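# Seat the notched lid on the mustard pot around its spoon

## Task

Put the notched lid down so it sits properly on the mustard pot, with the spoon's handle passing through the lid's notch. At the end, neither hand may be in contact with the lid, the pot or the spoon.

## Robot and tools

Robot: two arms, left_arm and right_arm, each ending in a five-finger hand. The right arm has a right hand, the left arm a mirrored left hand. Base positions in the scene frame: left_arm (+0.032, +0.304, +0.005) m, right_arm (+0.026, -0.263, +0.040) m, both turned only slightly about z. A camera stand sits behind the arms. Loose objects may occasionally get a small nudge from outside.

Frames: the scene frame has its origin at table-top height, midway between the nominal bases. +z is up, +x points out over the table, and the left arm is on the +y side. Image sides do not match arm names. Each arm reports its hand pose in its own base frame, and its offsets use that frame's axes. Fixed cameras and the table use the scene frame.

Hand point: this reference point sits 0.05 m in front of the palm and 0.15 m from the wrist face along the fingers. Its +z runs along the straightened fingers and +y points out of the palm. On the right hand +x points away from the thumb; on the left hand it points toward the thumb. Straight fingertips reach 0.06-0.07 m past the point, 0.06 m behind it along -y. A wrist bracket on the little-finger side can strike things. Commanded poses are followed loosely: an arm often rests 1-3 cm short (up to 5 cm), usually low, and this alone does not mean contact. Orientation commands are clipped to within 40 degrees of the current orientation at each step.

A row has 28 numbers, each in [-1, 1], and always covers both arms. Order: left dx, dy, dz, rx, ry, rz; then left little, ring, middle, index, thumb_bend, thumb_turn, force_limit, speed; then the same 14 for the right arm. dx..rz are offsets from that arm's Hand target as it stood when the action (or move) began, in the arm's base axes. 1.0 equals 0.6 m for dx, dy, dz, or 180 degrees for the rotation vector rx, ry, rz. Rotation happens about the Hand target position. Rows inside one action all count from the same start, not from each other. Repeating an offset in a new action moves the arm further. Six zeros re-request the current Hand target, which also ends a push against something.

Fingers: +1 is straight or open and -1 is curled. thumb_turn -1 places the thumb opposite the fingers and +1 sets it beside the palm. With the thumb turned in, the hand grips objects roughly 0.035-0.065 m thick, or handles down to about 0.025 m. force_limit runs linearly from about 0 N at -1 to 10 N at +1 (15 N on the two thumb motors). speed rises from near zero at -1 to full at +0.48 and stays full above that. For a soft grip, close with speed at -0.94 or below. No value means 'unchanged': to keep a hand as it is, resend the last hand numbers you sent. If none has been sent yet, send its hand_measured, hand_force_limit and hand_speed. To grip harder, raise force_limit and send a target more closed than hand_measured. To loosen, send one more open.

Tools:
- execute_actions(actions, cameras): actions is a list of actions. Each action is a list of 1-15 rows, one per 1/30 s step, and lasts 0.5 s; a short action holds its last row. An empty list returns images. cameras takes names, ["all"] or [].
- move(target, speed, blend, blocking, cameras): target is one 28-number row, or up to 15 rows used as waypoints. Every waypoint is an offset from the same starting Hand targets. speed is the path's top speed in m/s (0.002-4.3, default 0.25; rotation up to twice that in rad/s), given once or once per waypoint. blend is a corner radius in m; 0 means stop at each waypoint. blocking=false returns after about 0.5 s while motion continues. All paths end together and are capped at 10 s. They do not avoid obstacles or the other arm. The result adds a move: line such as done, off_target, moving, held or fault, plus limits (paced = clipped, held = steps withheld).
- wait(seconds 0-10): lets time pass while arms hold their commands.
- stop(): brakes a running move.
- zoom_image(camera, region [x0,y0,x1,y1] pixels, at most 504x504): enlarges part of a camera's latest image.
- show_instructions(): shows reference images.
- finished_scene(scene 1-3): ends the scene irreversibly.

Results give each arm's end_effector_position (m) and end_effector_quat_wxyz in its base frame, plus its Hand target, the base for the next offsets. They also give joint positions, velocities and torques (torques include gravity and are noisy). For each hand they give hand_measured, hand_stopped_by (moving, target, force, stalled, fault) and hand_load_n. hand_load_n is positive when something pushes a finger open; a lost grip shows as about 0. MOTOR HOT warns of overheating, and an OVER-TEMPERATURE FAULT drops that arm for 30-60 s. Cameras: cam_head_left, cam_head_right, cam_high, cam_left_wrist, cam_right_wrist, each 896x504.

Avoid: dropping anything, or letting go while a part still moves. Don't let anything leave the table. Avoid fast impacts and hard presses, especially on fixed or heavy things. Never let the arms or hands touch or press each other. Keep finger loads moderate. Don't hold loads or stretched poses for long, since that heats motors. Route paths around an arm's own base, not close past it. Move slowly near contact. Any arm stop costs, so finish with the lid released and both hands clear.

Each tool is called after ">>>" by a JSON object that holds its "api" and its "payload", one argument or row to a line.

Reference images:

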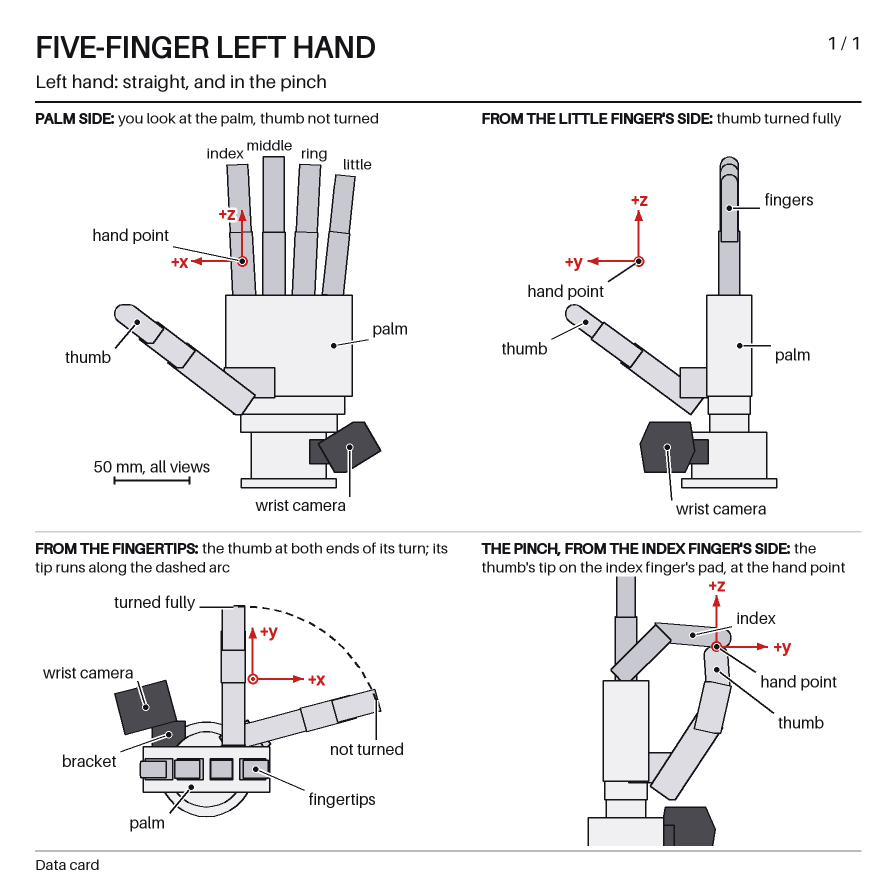

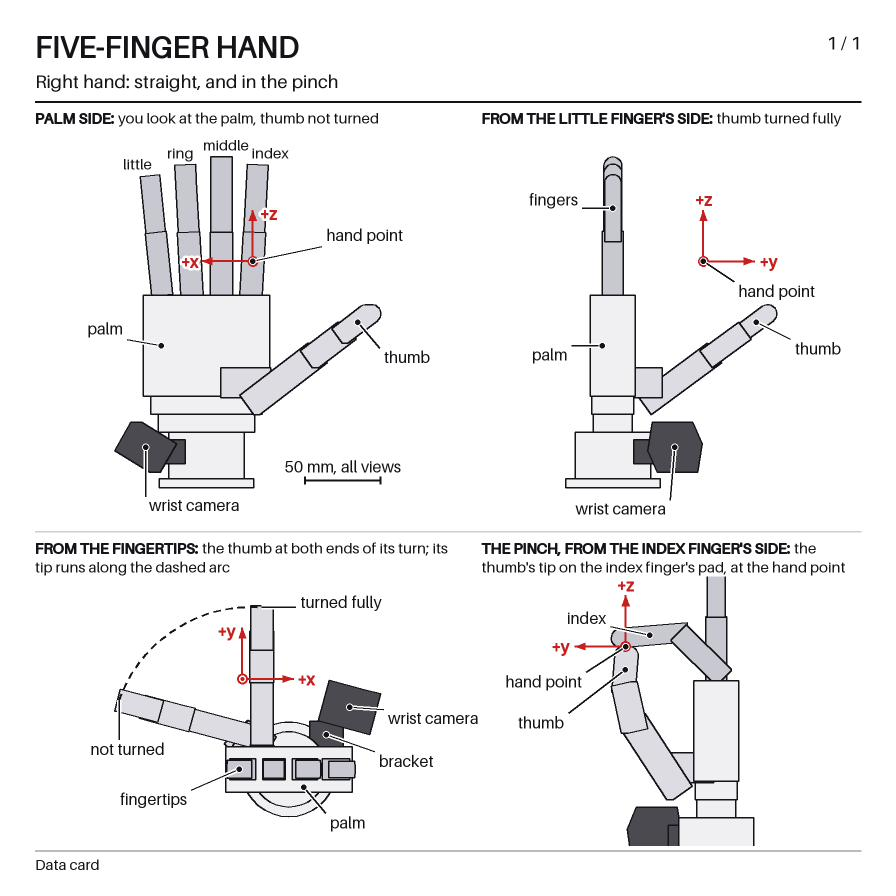

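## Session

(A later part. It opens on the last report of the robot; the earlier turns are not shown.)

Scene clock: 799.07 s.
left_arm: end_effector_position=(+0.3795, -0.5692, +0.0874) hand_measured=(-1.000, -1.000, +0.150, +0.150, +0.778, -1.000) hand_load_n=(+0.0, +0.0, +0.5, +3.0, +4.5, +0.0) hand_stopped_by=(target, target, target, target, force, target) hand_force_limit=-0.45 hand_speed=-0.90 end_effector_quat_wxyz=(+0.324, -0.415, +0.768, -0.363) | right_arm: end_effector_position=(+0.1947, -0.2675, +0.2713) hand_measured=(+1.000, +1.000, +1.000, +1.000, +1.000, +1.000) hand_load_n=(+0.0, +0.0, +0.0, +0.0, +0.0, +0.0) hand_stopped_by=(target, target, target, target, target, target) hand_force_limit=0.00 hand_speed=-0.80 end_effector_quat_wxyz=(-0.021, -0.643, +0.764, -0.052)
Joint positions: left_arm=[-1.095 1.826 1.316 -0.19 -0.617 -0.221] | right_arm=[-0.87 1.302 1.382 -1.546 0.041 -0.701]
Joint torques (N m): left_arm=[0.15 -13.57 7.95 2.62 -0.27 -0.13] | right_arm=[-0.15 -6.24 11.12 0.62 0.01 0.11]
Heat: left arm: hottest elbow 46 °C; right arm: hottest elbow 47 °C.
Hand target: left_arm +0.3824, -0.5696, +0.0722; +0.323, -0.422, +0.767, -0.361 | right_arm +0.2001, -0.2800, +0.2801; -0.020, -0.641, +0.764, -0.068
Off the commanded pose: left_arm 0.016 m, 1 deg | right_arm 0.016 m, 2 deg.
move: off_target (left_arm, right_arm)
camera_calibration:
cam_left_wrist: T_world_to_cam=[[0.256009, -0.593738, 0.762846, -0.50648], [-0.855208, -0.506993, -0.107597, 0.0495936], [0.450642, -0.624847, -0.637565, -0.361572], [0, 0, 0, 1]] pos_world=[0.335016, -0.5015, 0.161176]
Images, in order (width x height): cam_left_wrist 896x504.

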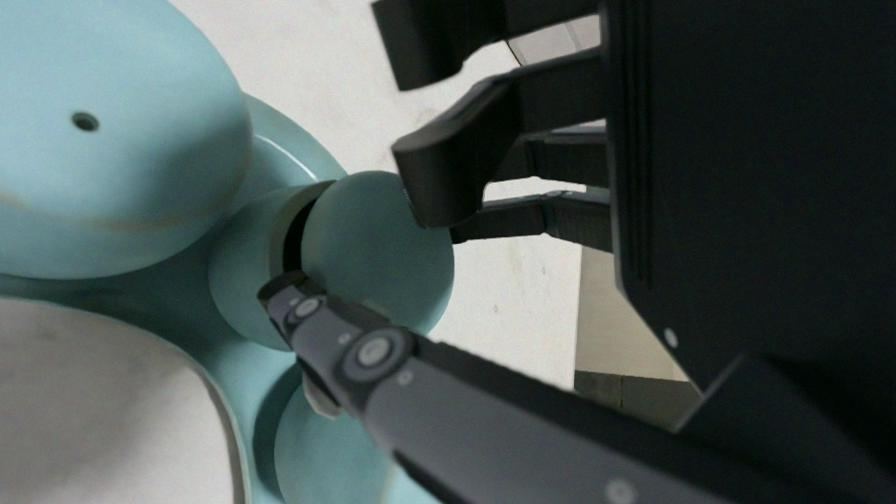

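>>> {"api": "wait", "payload": {
  "seconds": 0,
  "cameras": ["cam_right_wrist","cam_high"]
}}

Scene clock: 807.67 s.
left_arm: end_effector_position=(+0.3794, -0.5692, +0.0872) hand_measured=(-1.000, -1.000, +0.150, +0.150, +0.778, -1.000) hand_load_n=(+0.0, +0.0, +0.5, +3.0, +4.5, -0.5) hand_stopped_by=(target, target, target, target, force, target) hand_force_limit=-0.45 hand_speed=-0.90 end_effector_quat_wxyz=(+0.324, -0.415, +0.769, -0.363) | right_arm: end_effector_position=(+0.1947, -0.2675, +0.2713) hand_measured=(+1.000, +1.000, +1.000, +1.000, +1.000, +1.000) hand_load_n=(+0.0, +0.0, +0.0, +0.0, +0.0, +0.0) hand_stopped_by=(target, target, target, target, target, target) hand_force_limit=0.00 hand_speed=-0.80 end_effector_quat_wxyz=(-0.021, -0.643, +0.764, -0.052)
Joint positions: left_arm=[-1.095 1.826 1.316 -0.19 -0.617 -0.221] | right_arm=[-0.87 1.302 1.382 -1.546 0.041 -0.701]
Joint torques (N m): left_arm=[0.09 -13.63 7.97 2.65 -0.27 -0.13] | right_arm=[-1.08 -6.24 11.08 0.5 0.04 0.06]
Heat: left arm: hottest elbow 46 °C; right arm: hottest elbow 48 °C.
Hand target: left_arm +0.3824, -0.5696, +0.0720; +0.323, -0.422, +0.767, -0.361 | right_arm +0.2001, -0.2800, +0.2801; -0.020, -0.641, +0.764, -0.068
Off the commanded pose: left_arm 0.015 m, 1 deg | right_arm 0.016 m, 2 deg.
camera_calibration:
cam_right_wrist: T_world_to_cam=[[-0.991857, -0.127113, 0.00792588, 0.152329], [-0.115174, 0.921783, 0.370205, 0.173772], [-0.0543636, 0.366277, -0.928916, 0.473006], [0, 0, 0, 1]] pos_world=[0.196817, -0.314068, 0.373845]
Images, in order (width x height): cam_high 896x504, cam_right_wrist 896x504.

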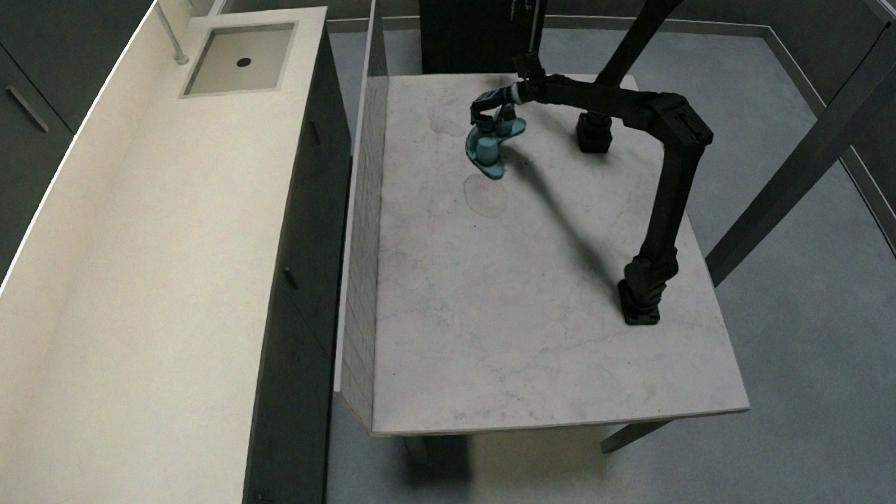

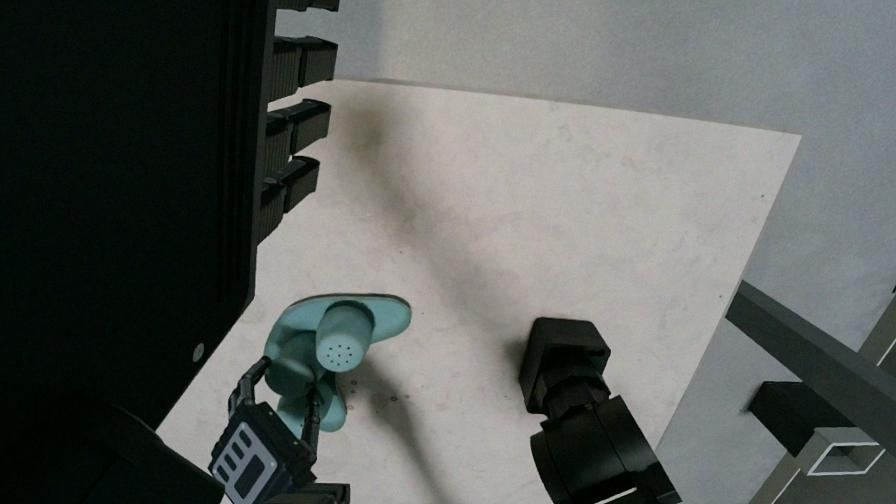

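>>> {"api": "zoom_image", "payload": {
  "camera": "cam_right_wrist",
  "region": [200, 280, 420, 450]
}}

>>> {"api": "zoom_image", "payload": {
  "camera": "cam_high",
  "region": [440, 70, 560, 200]
}}

Scaled by 2.291 from the camera's 896x504 image, which has a finer 1280x720 frame.

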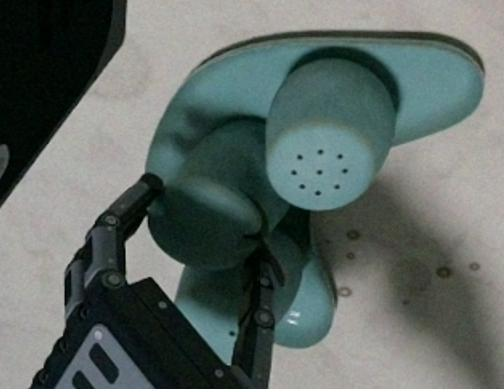

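Scaled by 3.877 from the camera's 896x504 image, which has a finer 1280x720 frame.

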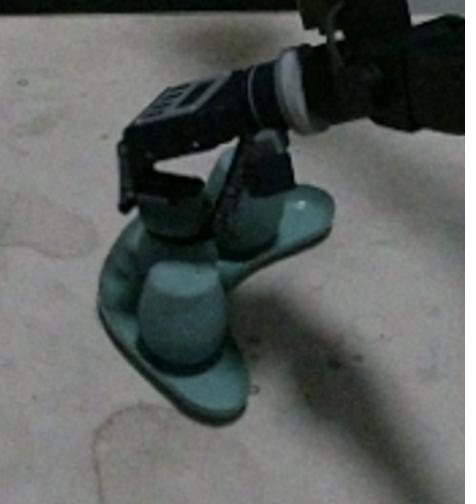

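>>> {"api": "move", "payload": {
  "target": [0,0,0,0,0,0,-1,-1,0.15,0.15,0.6,-1,-0.45,-0.9,0.133,-0.033,-0.15,0.167,0,0,1,1,1,1,1,1,0,-0.8],
  "speed": 0.2,
  "cameras": ["cam_right_wrist"]
}}

>>> {"api": "zoom_image", "payload": {
  "camera": "cam_right_wrist",
  "region": [250, 250, 500, 450]
}}

Scene clock: 827.70 s.
left_arm: end_effector_position=(+0.3794, -0.5692, +0.0872) hand_measured=(-1.000, -1.000, +0.150, +0.150, +0.778, -1.000) hand_load_n=(+0.0, +0.0, +0.5, +3.5, +4.5, +0.0) hand_stopped_by=(target, target, target, target, force, target) hand_force_limit=-0.45 hand_speed=-0.90 end_effector_quat_wxyz=(+0.324, -0.415, +0.769, -0.363) | right_arm: end_effector_position=(+0.2766, -0.2856, +0.1849) hand_measured=(+1.000, +1.000, +1.000, +1.000, +1.000, +1.000) hand_load_n=(+0.0, +0.0, +0.0, +0.0, +0.0, +0.0) hand_stopped_by=(target, target, target, target, target, target) hand_force_limit=0.00 hand_speed=-0.80 end_effector_quat_wxyz=(+0.144, -0.626, +0.754, +0.141)
Joint positions: left_arm=[-1.095 1.826 1.316 -0.19 -0.617 -0.221] | right_arm=[-0.892 1.761 1.578 -1.684 -0.283 -0.75]
Joint torques (N m): left_arm=[0.09 -13.63 7.94 2.63 -0.27 -0.14] | right_arm=[-1.08 -10.87 10.86 -0.92 -0.21 0.07]
Heat: left arm: hottest elbow 46 °C; right arm: hottest elbow 47 °C.
Hand target: left_arm +0.3824, -0.5696, +0.0720; +0.323, -0.422, +0.767, -0.361 | right_arm +0.2799, -0.2998, +0.1900; +0.147, -0.624, +0.756, +0.132
Off the commanded pose: left_arm 0.015 m, 1 deg | right_arm 0.015 m, 1 deg.
move: off_target (left_arm, right_arm)
camera_calibration:
cam_right_wrist: T_world_to_cam=[[-0.992264, -0.109407, -0.0586696, 0.249436], [-0.114462, 0.623277, 0.773579, 0.0718283], [-0.0480676, 0.77431, -0.630978, 0.463632], [0, 0, 0, 1]] pos_world=[0.278014, -0.376474, 0.251611]
Images, in order (width x height): cam_right_wrist 896x504.

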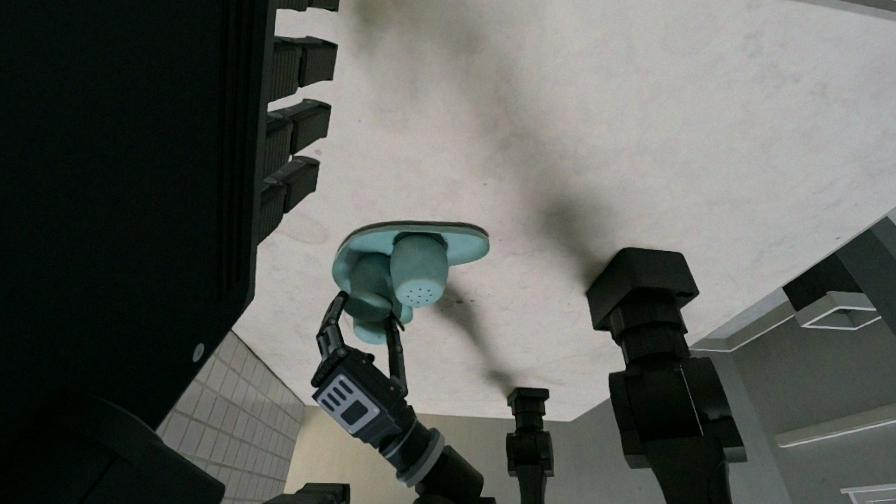

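Scaled by 2.016 from the camera's 896x504 image, which has a finer 1280x720 frame.

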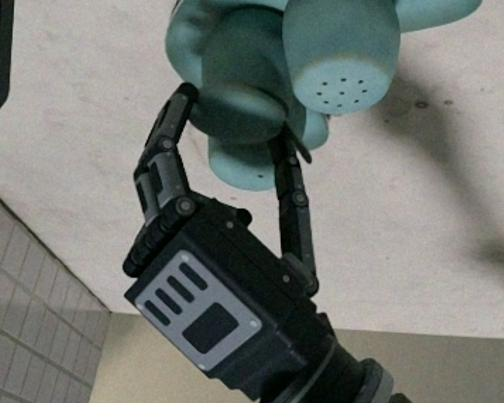

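>>> {"api": "zoom_image", "payload": {
  "camera": "cam_right_wrist",
  "region": [320, 215, 440, 350]
}}

Scaled by 3.733 from the camera's 896x504 image, which has a finer 1280x720 frame.

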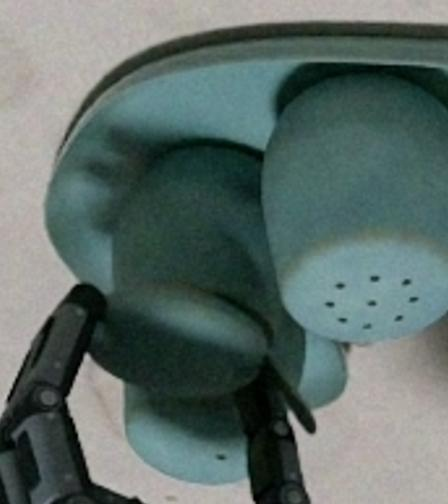

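>>> {"api": "zoom_image", "payload": {
  "camera": "cam_right_wrist",
  "region": [335, 260, 415, 340]
}}

Scaled by 6.300 from the camera's 896x504 image, which has a finer 1280x720 frame.

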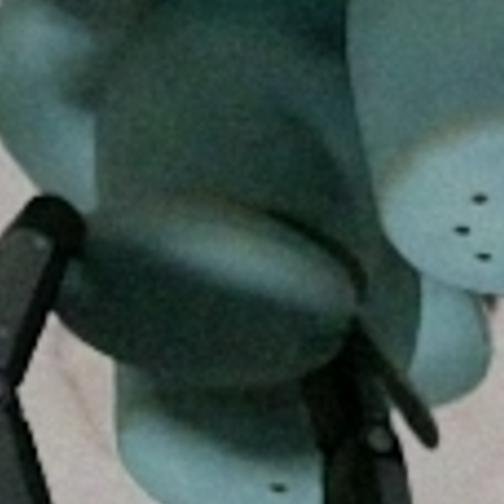

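>>> {"api": "move", "payload": {
  "target": [
    [-0.0048,0.0042,0.075,0,0,0.022,-1,-1,0.15,0.15,0.6,-1,-0.45,-0.9,0,0,0,0,0,0,1,1,1,1,1,1,0,-0.8],
    [-0.0048,0.0042,0.023,0,0,0.022,-1,-1,0.15,0.15,0.6,-1,-0.45,-0.9,0,0,0,0,0,0,1,1,1,1,1,1,0,-0.8]
  ],
  "speed": 0.05,
  "cameras": ["cam_left_wrist","cam_right_wrist"]
}}

>>> {"api": "zoom_image", "payload": {
  "camera": "cam_right_wrist",
  "region": [335, 260, 415, 340]
}}

>>> {"api": "zoom_image", "payload": {
  "camera": "cam_left_wrist",
  "region": [200, 180, 400, 400]
}}

Scene clock: 886.60 s.
left_arm: end_effector_position=(+0.3799, -0.5542, +0.0877) hand_measured=(-1.000, -1.000, +0.150, +0.150, +0.778, -1.000) hand_load_n=(+0.0, +0.0, +1.5, +3.0, +5.0, +0.0) hand_stopped_by=(target, target, target, target, force, target) hand_force_limit=-0.45 hand_speed=-0.90 end_effector_quat_wxyz=(+0.338, -0.445, +0.757, -0.338) | right_arm: end_effector_position=(+0.2765, -0.2856, +0.1850) hand_measured=(+1.000, +1.000, +1.000, +1.000, +1.000, +1.000) hand_load_n=(+0.0, +0.0, +0.0, +0.0, +0.0, +0.0) hand_stopped_by=(target, target, target, target, target, target) hand_force_limit=0.00 hand_speed=-0.80 end_effector_quat_wxyz=(+0.144, -0.626, +0.753, +0.141)
Joint positions: left_arm=[-1.097 1.82 1.327 -0.277 -0.678 -0.292] | right_arm=[-0.892 1.761 1.578 -1.684 -0.283 -0.75]
Joint torques (N m): left_arm=[-0.67 -13.51 9.54 2.51 -0.36 -0.12] | right_arm=[-0.73 -10.93 10.86 -0.62 -0.22 0.08]
Heat: left arm: hottest elbow 45 °C; right arm: hottest elbow 48 °C.
Hand target: left_arm +0.3796, -0.5671, +0.0861; +0.335, -0.448, +0.752, -0.349 | right_arm +0.2798, -0.2998, +0.1900; +0.147, -0.624, +0.756, +0.132
Off the commanded pose: left_arm 0.013 m, 1 deg | right_arm 0.015 m, 1 deg.
move: off_target (left_arm, right_arm)
camera_calibration:
cam_left_wrist: T_world_to_cam=[[0.31431, -0.587304, 0.745844, -0.514994], [-0.812317, -0.572968, -0.108853, 0.00479138], [0.491274, -0.571648, -0.657167, -0.336345], [0, 0, 0, 1]] pos_world=[0.330998, -0.491984, 0.163592]
cam_right_wrist: T_world_to_cam=[[-0.992238, -0.109692, -0.0585864, 0.2493], [-0.114565, 0.62307, 0.77373, 0.0717411], [-0.0483687, 0.774436, -0.6308, 0.463718], [0, 0, 0, 1]] pos_world=[0.278014, -0.376474, 0.251611]
Images, in order (width x height): cam_left_wrist 896x504, cam_right_wrist 896x504.

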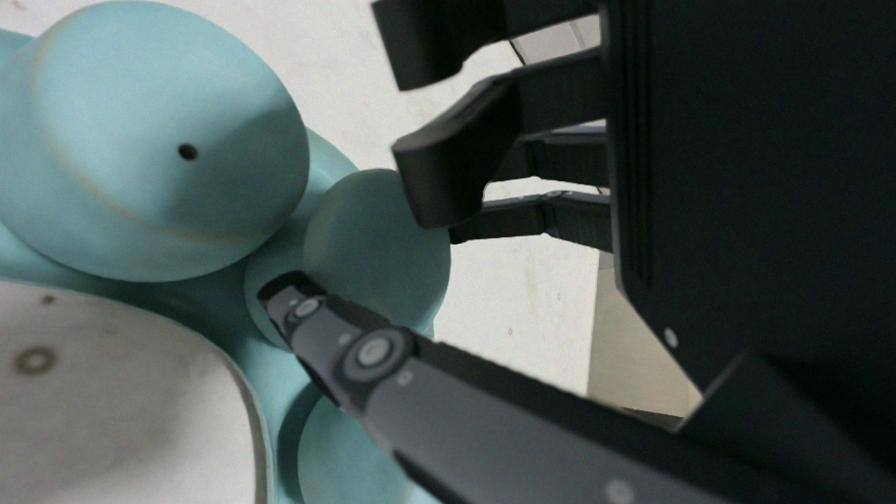

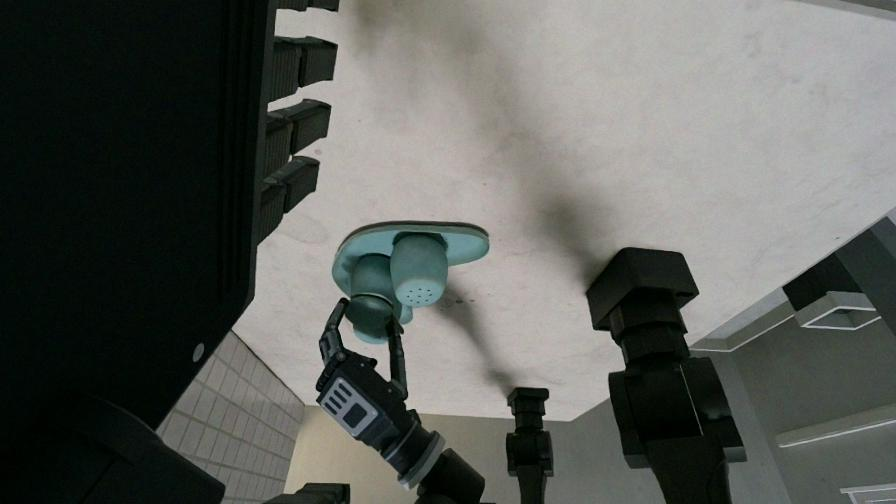

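Scaled by 6.300 from the camera's 896x504 image, which has a finer 1280x720 frame.

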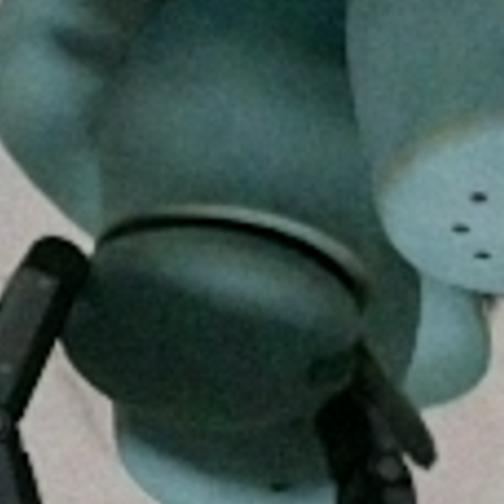

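Scaled by 2.291 from the camera's 896x504 image, which has a finer 1280x720 frame.

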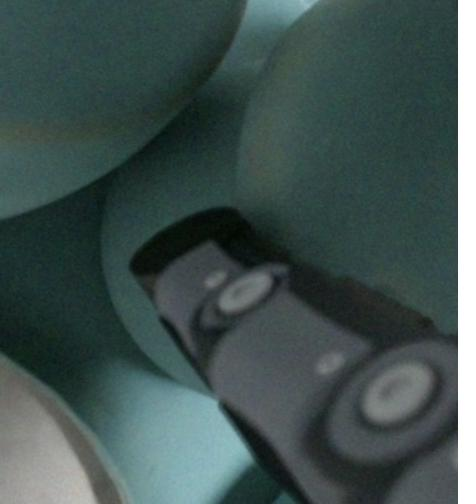

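>>> {"api": "move", "payload": {
  "target": [-0.0175,-0.004,0.06,0,0,0,-1,-1,0.15,0.15,0.6,-1,-0.45,-0.9,0,0,0,0,0,0,1,1,1,1,1,1,0,-0.8],
  "speed": 0.06,
  "cameras": []
}}

Scene clock: 910.40 s.
left_arm: end_effector_position=(+0.3674, -0.5486, +0.0853) hand_measured=(-1.000, -1.000, +0.150, +0.150, +0.778, -1.000) hand_load_n=(+0.0, +0.0, +1.0, +3.5, +4.5, +0.5) hand_stopped_by=(target, target, target, target, force, target) hand_force_limit=-0.45 hand_speed=-0.90 end_effector_quat_wxyz=(+0.340, -0.442, +0.765, -0.321) | right_arm: end_effector_position=(+0.2765, -0.2856, +0.1850) hand_measured=(+1.000, +1.000, +1.000, +1.000, +1.000, +1.000) hand_load_n=(+0.0, -0.5, +0.0, +0.0, +0.0, +0.0) hand_stopped_by=(target, target, target, target, target, target) hand_force_limit=0.00 hand_speed=-0.80 end_effector_quat_wxyz=(+0.144, -0.626, +0.753, +0.141)
Joint positions: left_arm=[-1.112 1.812 1.327 -0.334 -0.691 -0.308] | right_arm=[-0.892 1.761 1.578 -1.684 -0.283 -0.75]
Joint torques (N m): left_arm=[-1.08 -16.91 12.31 1.14 -0.38 -0.12] | right_arm=[-1.26 -11.28 10.84 -0.75 -0.2 0.1]
Heat: left arm: hottest elbow 46 °C; right arm: hottest elbow 48 °C.
Hand target: left_arm +0.3690, -0.5696, +0.1220; +0.335, -0.448, +0.752, -0.349 | right_arm +0.2798, -0.2998, +0.1900; +0.147, -0.624, +0.756, +0.132
Off the commanded pose: left_arm 0.042 m, 4 deg | right_arm 0.015 m, 1 deg.
move: off_target (left_arm, right_arm)
No camera images: "cameras" was empty.

>>> {"api": "move", "payload": {
  "target": [0.0,0,0.045,0,0,0,-1,-1,0.15,0.15,0.6,-1,-0.45,-0.9,0,0,0,0,0,0,1,1,1,1,1,1,0,-0.8],
  "speed": 0.06,
  "cameras": ["cam_left_wrist","cam_right_wrist"]
}}

>>> {"api": "zoom_image", "payload": {
  "camera": "cam_right_wrist",
  "region": [335, 260, 415, 340]
}}

>>> {"api": "zoom_image", "payload": {
  "camera": "cam_left_wrist",
  "region": [200, 180, 400, 400]
}}

Scene clock: 918.50 s.
left_arm: end_effector_position=(+0.3642, -0.5445, +0.1053) hand_measured=(-1.000, -1.000, +0.150, +0.150, +0.778, -1.000) hand_load_n=(+0.0, +0.0, +1.0, +3.0, +5.0, +0.0) hand_stopped_by=(target, target, target, target, force, target) hand_force_limit=-0.45 hand_speed=-0.90 end_effector_quat_wxyz=(+0.340, -0.441, +0.769, -0.313) | right_arm: end_effector_position=(+0.2765, -0.2856, +0.1850) hand_measured=(+1.000, +1.000, +1.000, +1.000, +1.000, +1.000) hand_load_n=(+0.0, +0.0, +0.0, +0.0, +0.0, +0.0) hand_stopped_by=(target, target, target, target, target, target) hand_force_limit=0.00 hand_speed=-0.80 end_effector_quat_wxyz=(+0.144, -0.626, +0.753, +0.141)
Joint positions: left_arm=[-1.114 1.783 1.35 -0.404 -0.691 -0.309] | right_arm=[-0.892 1.761 1.578 -1.684 -0.283 -0.75]
Joint torques (N m): left_arm=[-0.97 -16.73 13.57 1.43 -0.38 -0.11] | right_arm=[-1.32 -11.05 10.88 -0.64 -0.19 0.08]
Heat: left arm: hottest elbow 47 °C; right arm: hottest elbow 48 °C.
Hand target: left_arm +0.3690, -0.5695, +0.1491; +0.335, -0.448, +0.752, -0.350 | right_arm +0.2798, -0.2998, +0.1900; +0.147, -0.624, +0.756, +0.132
Off the commanded pose: left_arm 0.051 m, 5 deg | right_arm 0.015 m, 1 deg.
move: off_target (left_arm, right_arm)
camera_calibration:
cam_left_wrist: T_world_to_cam=[[0.333437, -0.623467, 0.707183, -0.54008], [-0.814377, -0.568393, -0.117128, 0.00372687], [0.474983, -0.536859, -0.697261, -0.282469], [0, 0, 0, 1]] pos_world=[0.317286, -0.48625, 0.185418]
cam_right_wrist: T_world_to_cam=[[-0.992238, -0.109692, -0.0585864, 0.2493], [-0.114565, 0.62307, 0.77373, 0.0717411], [-0.0483687, 0.774436, -0.6308, 0.463718], [0, 0, 0, 1]] pos_world=[0.278014, -0.376474, 0.251611]
Images, in order (width x height): cam_left_wrist 896x504, cam_right_wrist 896x504.

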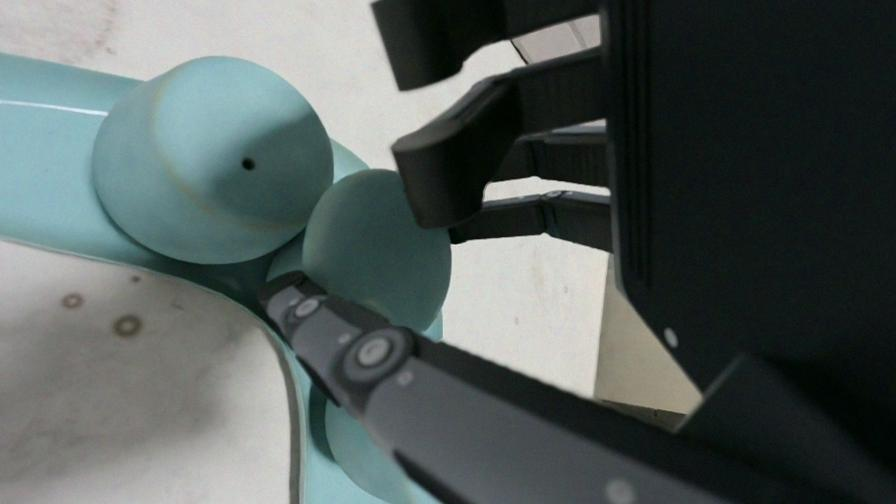

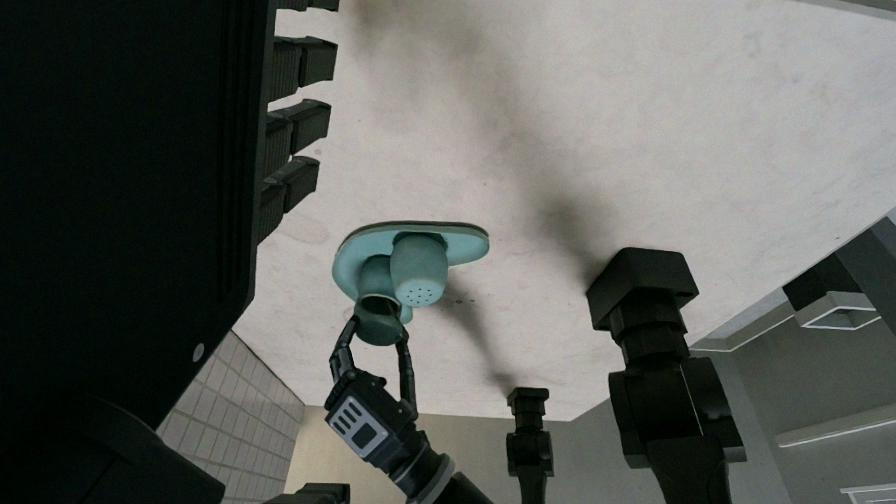

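Scaled by 6.300 from the camera's 896x504 image, which has a finer 1280x720 frame.

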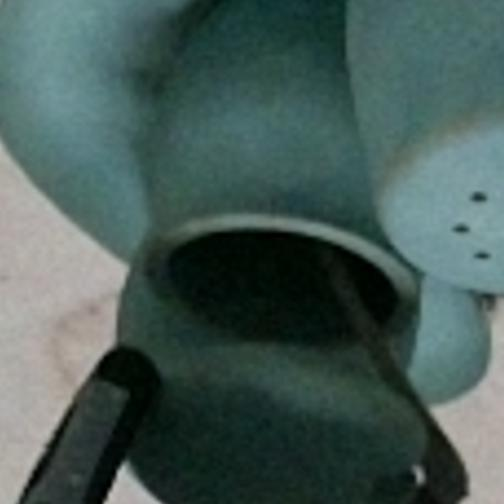

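Scaled by 2.291 from the camera's 896x504 image, which has a finer 1280x720 frame.

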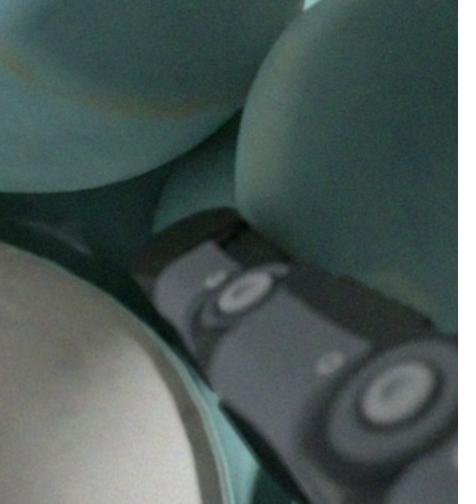

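>>> {"api": "move", "payload": {
  "target": [
    [0,0,0.06,0,0,0,-1,-1,0.15,0.15,0.6,-1,-0.45,-0.9,0,0,0,0,0,0,1,1,1,1,1,1,0,-0.8],
    [-0.0817,-0.0675,0.11,0,0,0,-1,-1,0.15,0.15,0.6,-1,-0.45,-0.9,0,0,0,0,0,0,1,1,1,1,1,1,0,-0.8]
  ],
  "speed": 0.12,
  "blend": 0.01,
  "cameras": ["cam_left_wrist","cam_right_wrist"]
}}

>>> {"api": "zoom_image", "payload": {
  "camera": "cam_right_wrist",
  "region": [335, 260, 415, 340]
}}

>>> {"api": "zoom_image", "payload": {
  "camera": "cam_left_wrist",
  "region": [160, 120, 320, 300]
}}

Scene clock: 949.60 s.
left_arm: end_effector_position=(+0.3143, -0.5896, +0.1941) hand_measured=(-1.000, -1.000, +0.150, +0.150, +0.778, -1.000) hand_load_n=(+0.0, +0.0, +1.0, +3.5, +4.5, +0.0) hand_stopped_by=(target, target, target, target, force, target) hand_force_limit=-0.45 hand_speed=-0.90 end_effector_quat_wxyz=(+0.340, -0.438, +0.763, -0.331) | right_arm: end_effector_position=(+0.2765, -0.2856, +0.1850) hand_measured=(+1.000, +1.000, +1.000, +1.000, +1.000, +1.000) hand_load_n=(+0.0, +0.0, +0.5, +0.0, +0.0, +0.0) hand_stopped_by=(target, target, target, target, target, target) hand_force_limit=0.00 hand_speed=-0.80 end_effector_quat_wxyz=(+0.144, -0.626, +0.753, +0.141)
Joint positions: left_arm=[-1.226 1.754 1.549 -0.66 -0.763 -0.404] | right_arm=[-0.892 1.761 1.578 -1.684 -0.283 -0.75]
Joint torques (N m): left_arm=[-0.26 -13.8 14.52 1.24 -0.45 -0.11] | right_arm=[-0.5 -10.7 10.99 -0.88 -0.23 0.05]
Heat: left arm: hottest elbow 54 °C; right arm: hottest elbow 48 °C.
Hand target: left_arm +0.3200, -0.6100, +0.2150; +0.335, -0.448, +0.752, -0.349 | right_arm +0.2798, -0.2998, +0.1900; +0.147, -0.624, +0.756, +0.132
Off the commanded pose: left_arm 0.030 m, 3 deg | right_arm 0.015 m, 1 deg.
move: off_target (left_arm, right_arm)
camera_calibration:
cam_left_wrist: T_world_to_cam=[[0.312172, -0.60614, 0.731534, -0.60206], [-0.818151, -0.562914, -0.117289, -0.0477272], [0.482885, -0.561891, -0.67164, -0.243281], [0, 0, 0, 1]] pos_world=[0.266375, -0.528496, 0.271433]
cam_right_wrist: T_world_to_cam=[[-0.992238, -0.109692, -0.0585864, 0.2493], [-0.114565, 0.62307, 0.77373, 0.0717411], [-0.0483687, 0.774436, -0.6308, 0.463718], [0, 0, 0, 1]] pos_world=[0.278014, -0.376474, 0.251611]
Images, in order (width x height): cam_left_wrist 896x504, cam_right_wrist 896x504.

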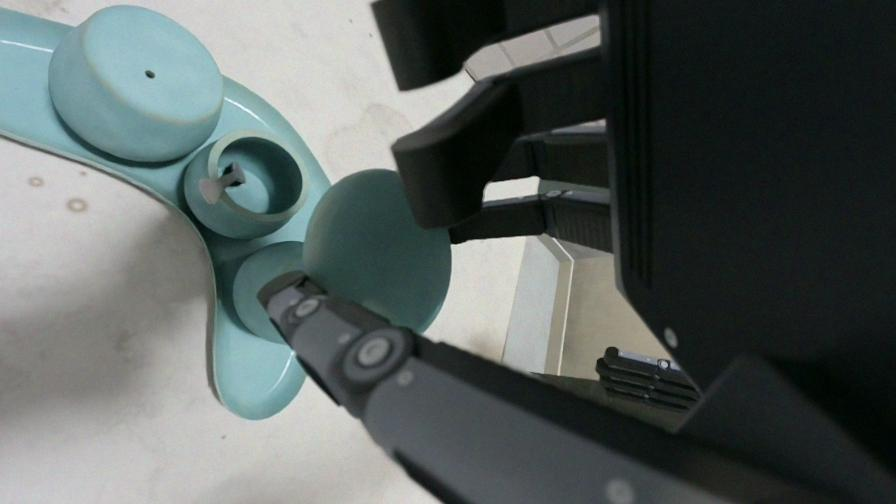

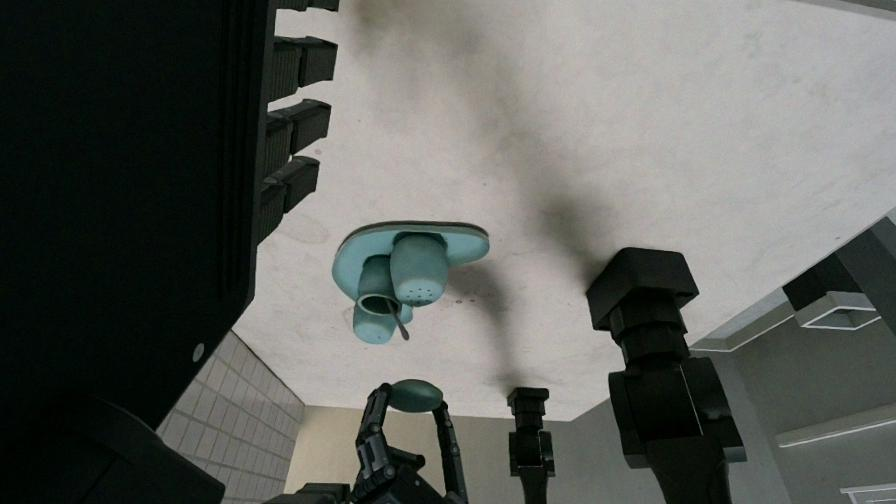

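Scaled by 6.300 from the camera's 896x504 image, which has a finer 1280x720 frame.

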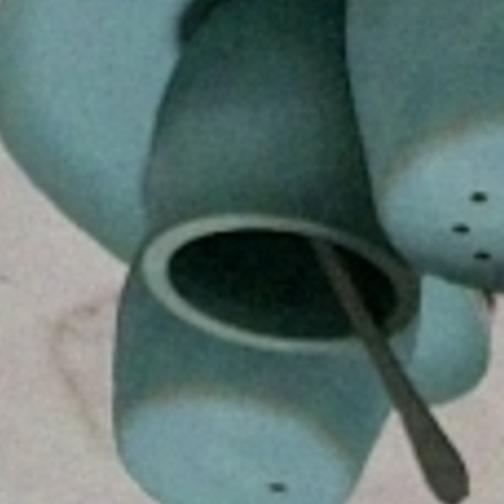

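Scaled by 2.800 from the camera's 896x504 image, which has a finer 1280x720 frame.

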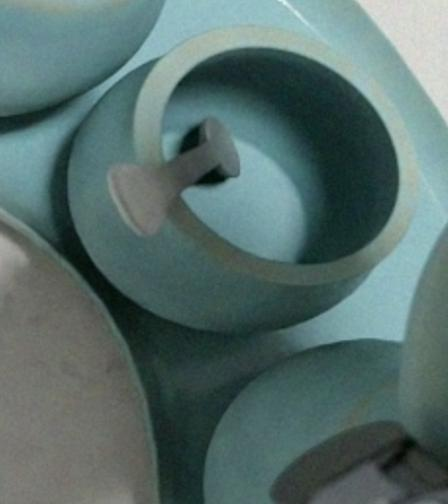

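>>> {"api": "move", "payload": {
  "target": [
    [0.0775,0.0758,-0.02,0,0,-0.114,-1,-1,0.15,0.15,0.6,-1,-0.45,-0.9,0,0,0,0,0,0,1,1,1,1,1,1,0,-0.8],
    [0.0775,0.0758,-0.167,0,0,-0.114,-1,-1,0.15,0.15,0.6,-1,-0.45,-0.9,0,0,0,0,0,0,1,1,1,1,1,1,0,-0.8]
  ],
  "speed": 0.1,
  "blend": 0.015,
  "cameras": ["cam_left_wrist","cam_right_wrist"]
}}

>>> {"api": "zoom_image", "payload": {
  "camera": "cam_right_wrist",
  "region": [335, 260, 435, 360]
}}

>>> {"api": "zoom_image", "payload": {
  "camera": "cam_left_wrist",
  "region": [180, 160, 380, 380]
}}

Scene clock: 1041.37 s.
left_arm: end_effector_position=(+0.3599, -0.5661, +0.1215) hand_measured=(-1.000, -1.000, +0.150, +0.150, +0.778, -1.000) hand_load_n=(+0.0, +0.0, +1.0, +3.0, +4.5, +0.0) hand_stopped_by=(target, target, target, target, force, target) hand_force_limit=-0.45 hand_speed=-0.90 end_effector_quat_wxyz=(+0.263, -0.310, +0.820, -0.404) | right_arm: end_effector_position=(+0.2765, -0.2856, +0.1850) hand_measured=(+1.000, +1.000, +1.000, +1.000, +1.000, +1.000) hand_load_n=(+0.0, +0.0, +0.0, +0.0, -0.5, +0.0) hand_stopped_by=(target, target, target, target, target, target) hand_force_limit=0.00 hand_speed=-0.80 end_effector_quat_wxyz=(+0.144, -0.626, +0.753, +0.141)
Joint positions: left_arm=[-1.06 1.715 1.247 -0.141 -0.359 -0.024] | right_arm=[-0.892 1.761 1.578 -1.684 -0.283 -0.75]
Joint torques (N m): left_arm=[0.5 -13.45 8.17 2.92 -0.02 0.2] | right_arm=[-0.85 -10.64 10.91 -0.77 -0.19 0.07]
Heat: left arm: hottest elbow 60 °C; right arm: hottest elbow 48 °C.
Hand target: left_arm +0.3665, -0.5646, +0.1148; +0.267, -0.307, +0.819, -0.403 | right_arm +0.2798, -0.2998, +0.1900; +0.147, -0.624, +0.756, +0.132
Off the commanded pose: left_arm 0.009 m, 1 deg | right_arm 0.015 m, 1 deg.
move: off_target (right_arm)
camera_calibration:
cam_left_wrist: T_world_to_cam=[[0.0987145, -0.637088, 0.764444, -0.493653], [-0.962572, -0.255982, -0.0890363, 0.216629], [0.252408, -0.727043, -0.638512, -0.315416], [0, 0, 0, 1]] pos_world=[0.336865, -0.488368, 0.195261]
cam_right_wrist: T_world_to_cam=[[-0.992238, -0.109692, -0.0585864, 0.2493], [-0.114565, 0.62307, 0.77373, 0.0717411], [-0.0483687, 0.774436, -0.6308, 0.463718], [0, 0, 0, 1]] pos_world=[0.278014, -0.376474, 0.251611]
Images, in order (width x height): cam_left_wrist 896x504, cam_right_wrist 896x504.

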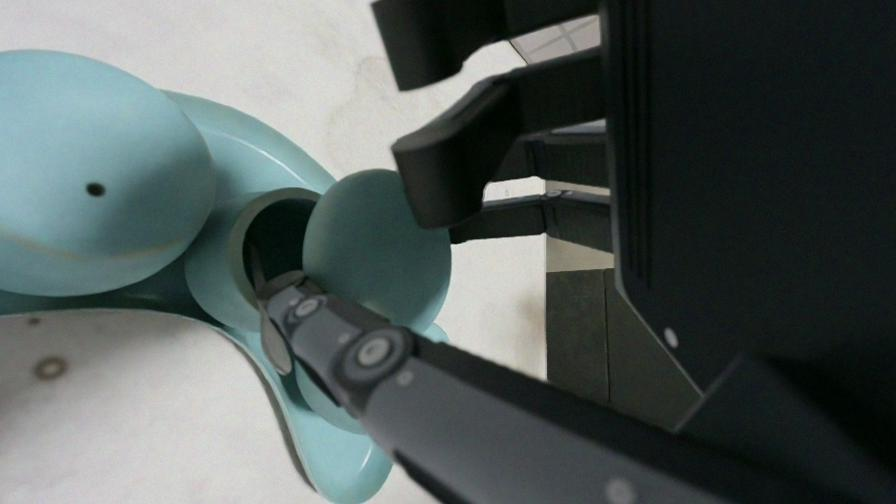

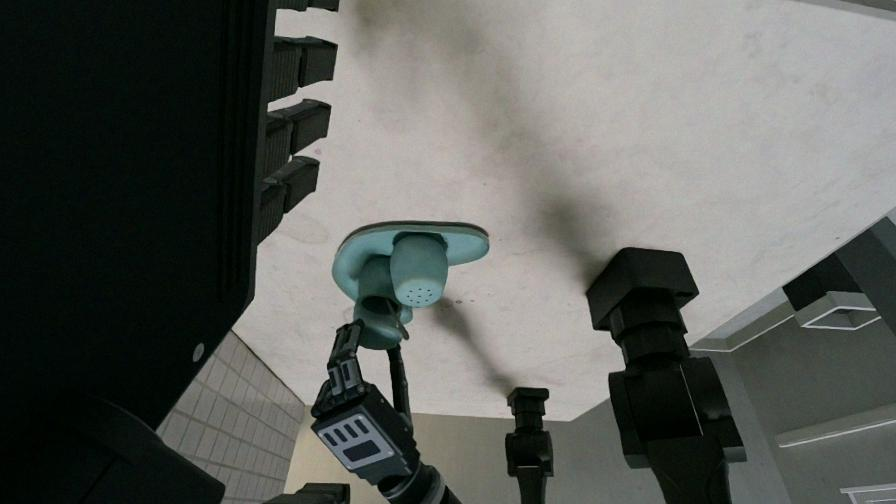

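Scaled by 5.040 from the camera's 896x504 image, which has a finer 1280x720 frame.

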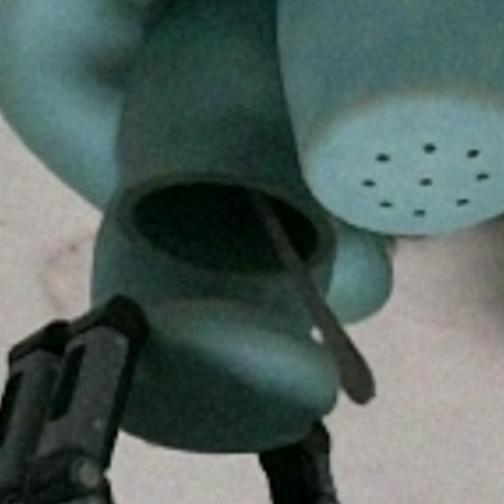

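Scaled by 2.291 from the camera's 896x504 image, which has a finer 1280x720 frame.

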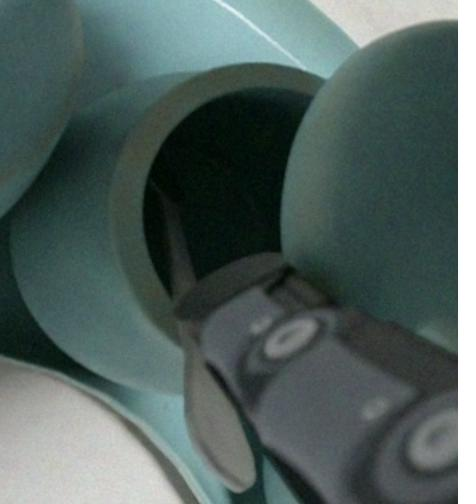

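>>> {"api": "zoom_image", "payload": {
  "camera": "cam_right_wrist",
  "region": [350, 305, 415, 360]
}}

>>> {"api": "zoom_image", "payload": {
  "camera": "cam_left_wrist",
  "region": [290, 160, 470, 350]
}}

Scaled by 7.754 from the camera's 896x504 image, which has a finer 1280x720 frame.

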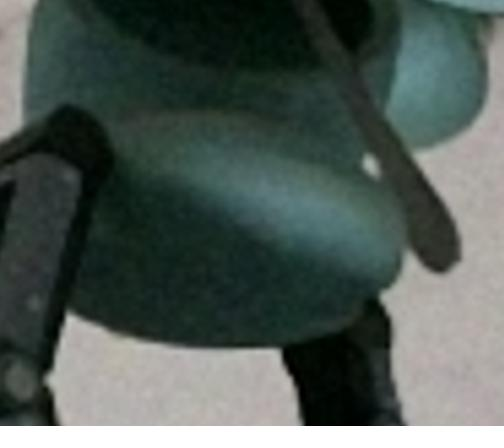

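Scaled by 2.653 from the camera's 896x504 image, which has a finer 1280x720 frame.

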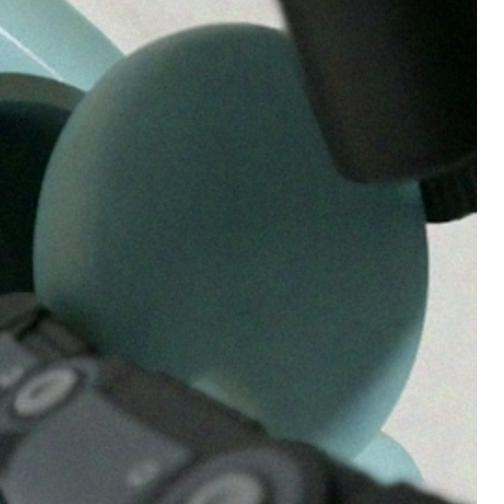

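>>> {"api": "zoom_image", "payload": {
  "camera": "cam_right_wrist",
  "region": [330, 215, 500, 345]
}}

Scaled by 2.965 from the camera's 896x504 image, which has a finer 1280x720 frame.

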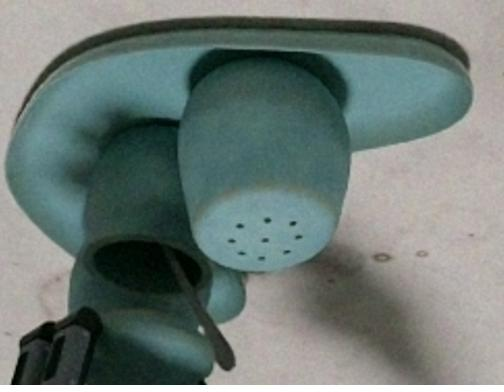

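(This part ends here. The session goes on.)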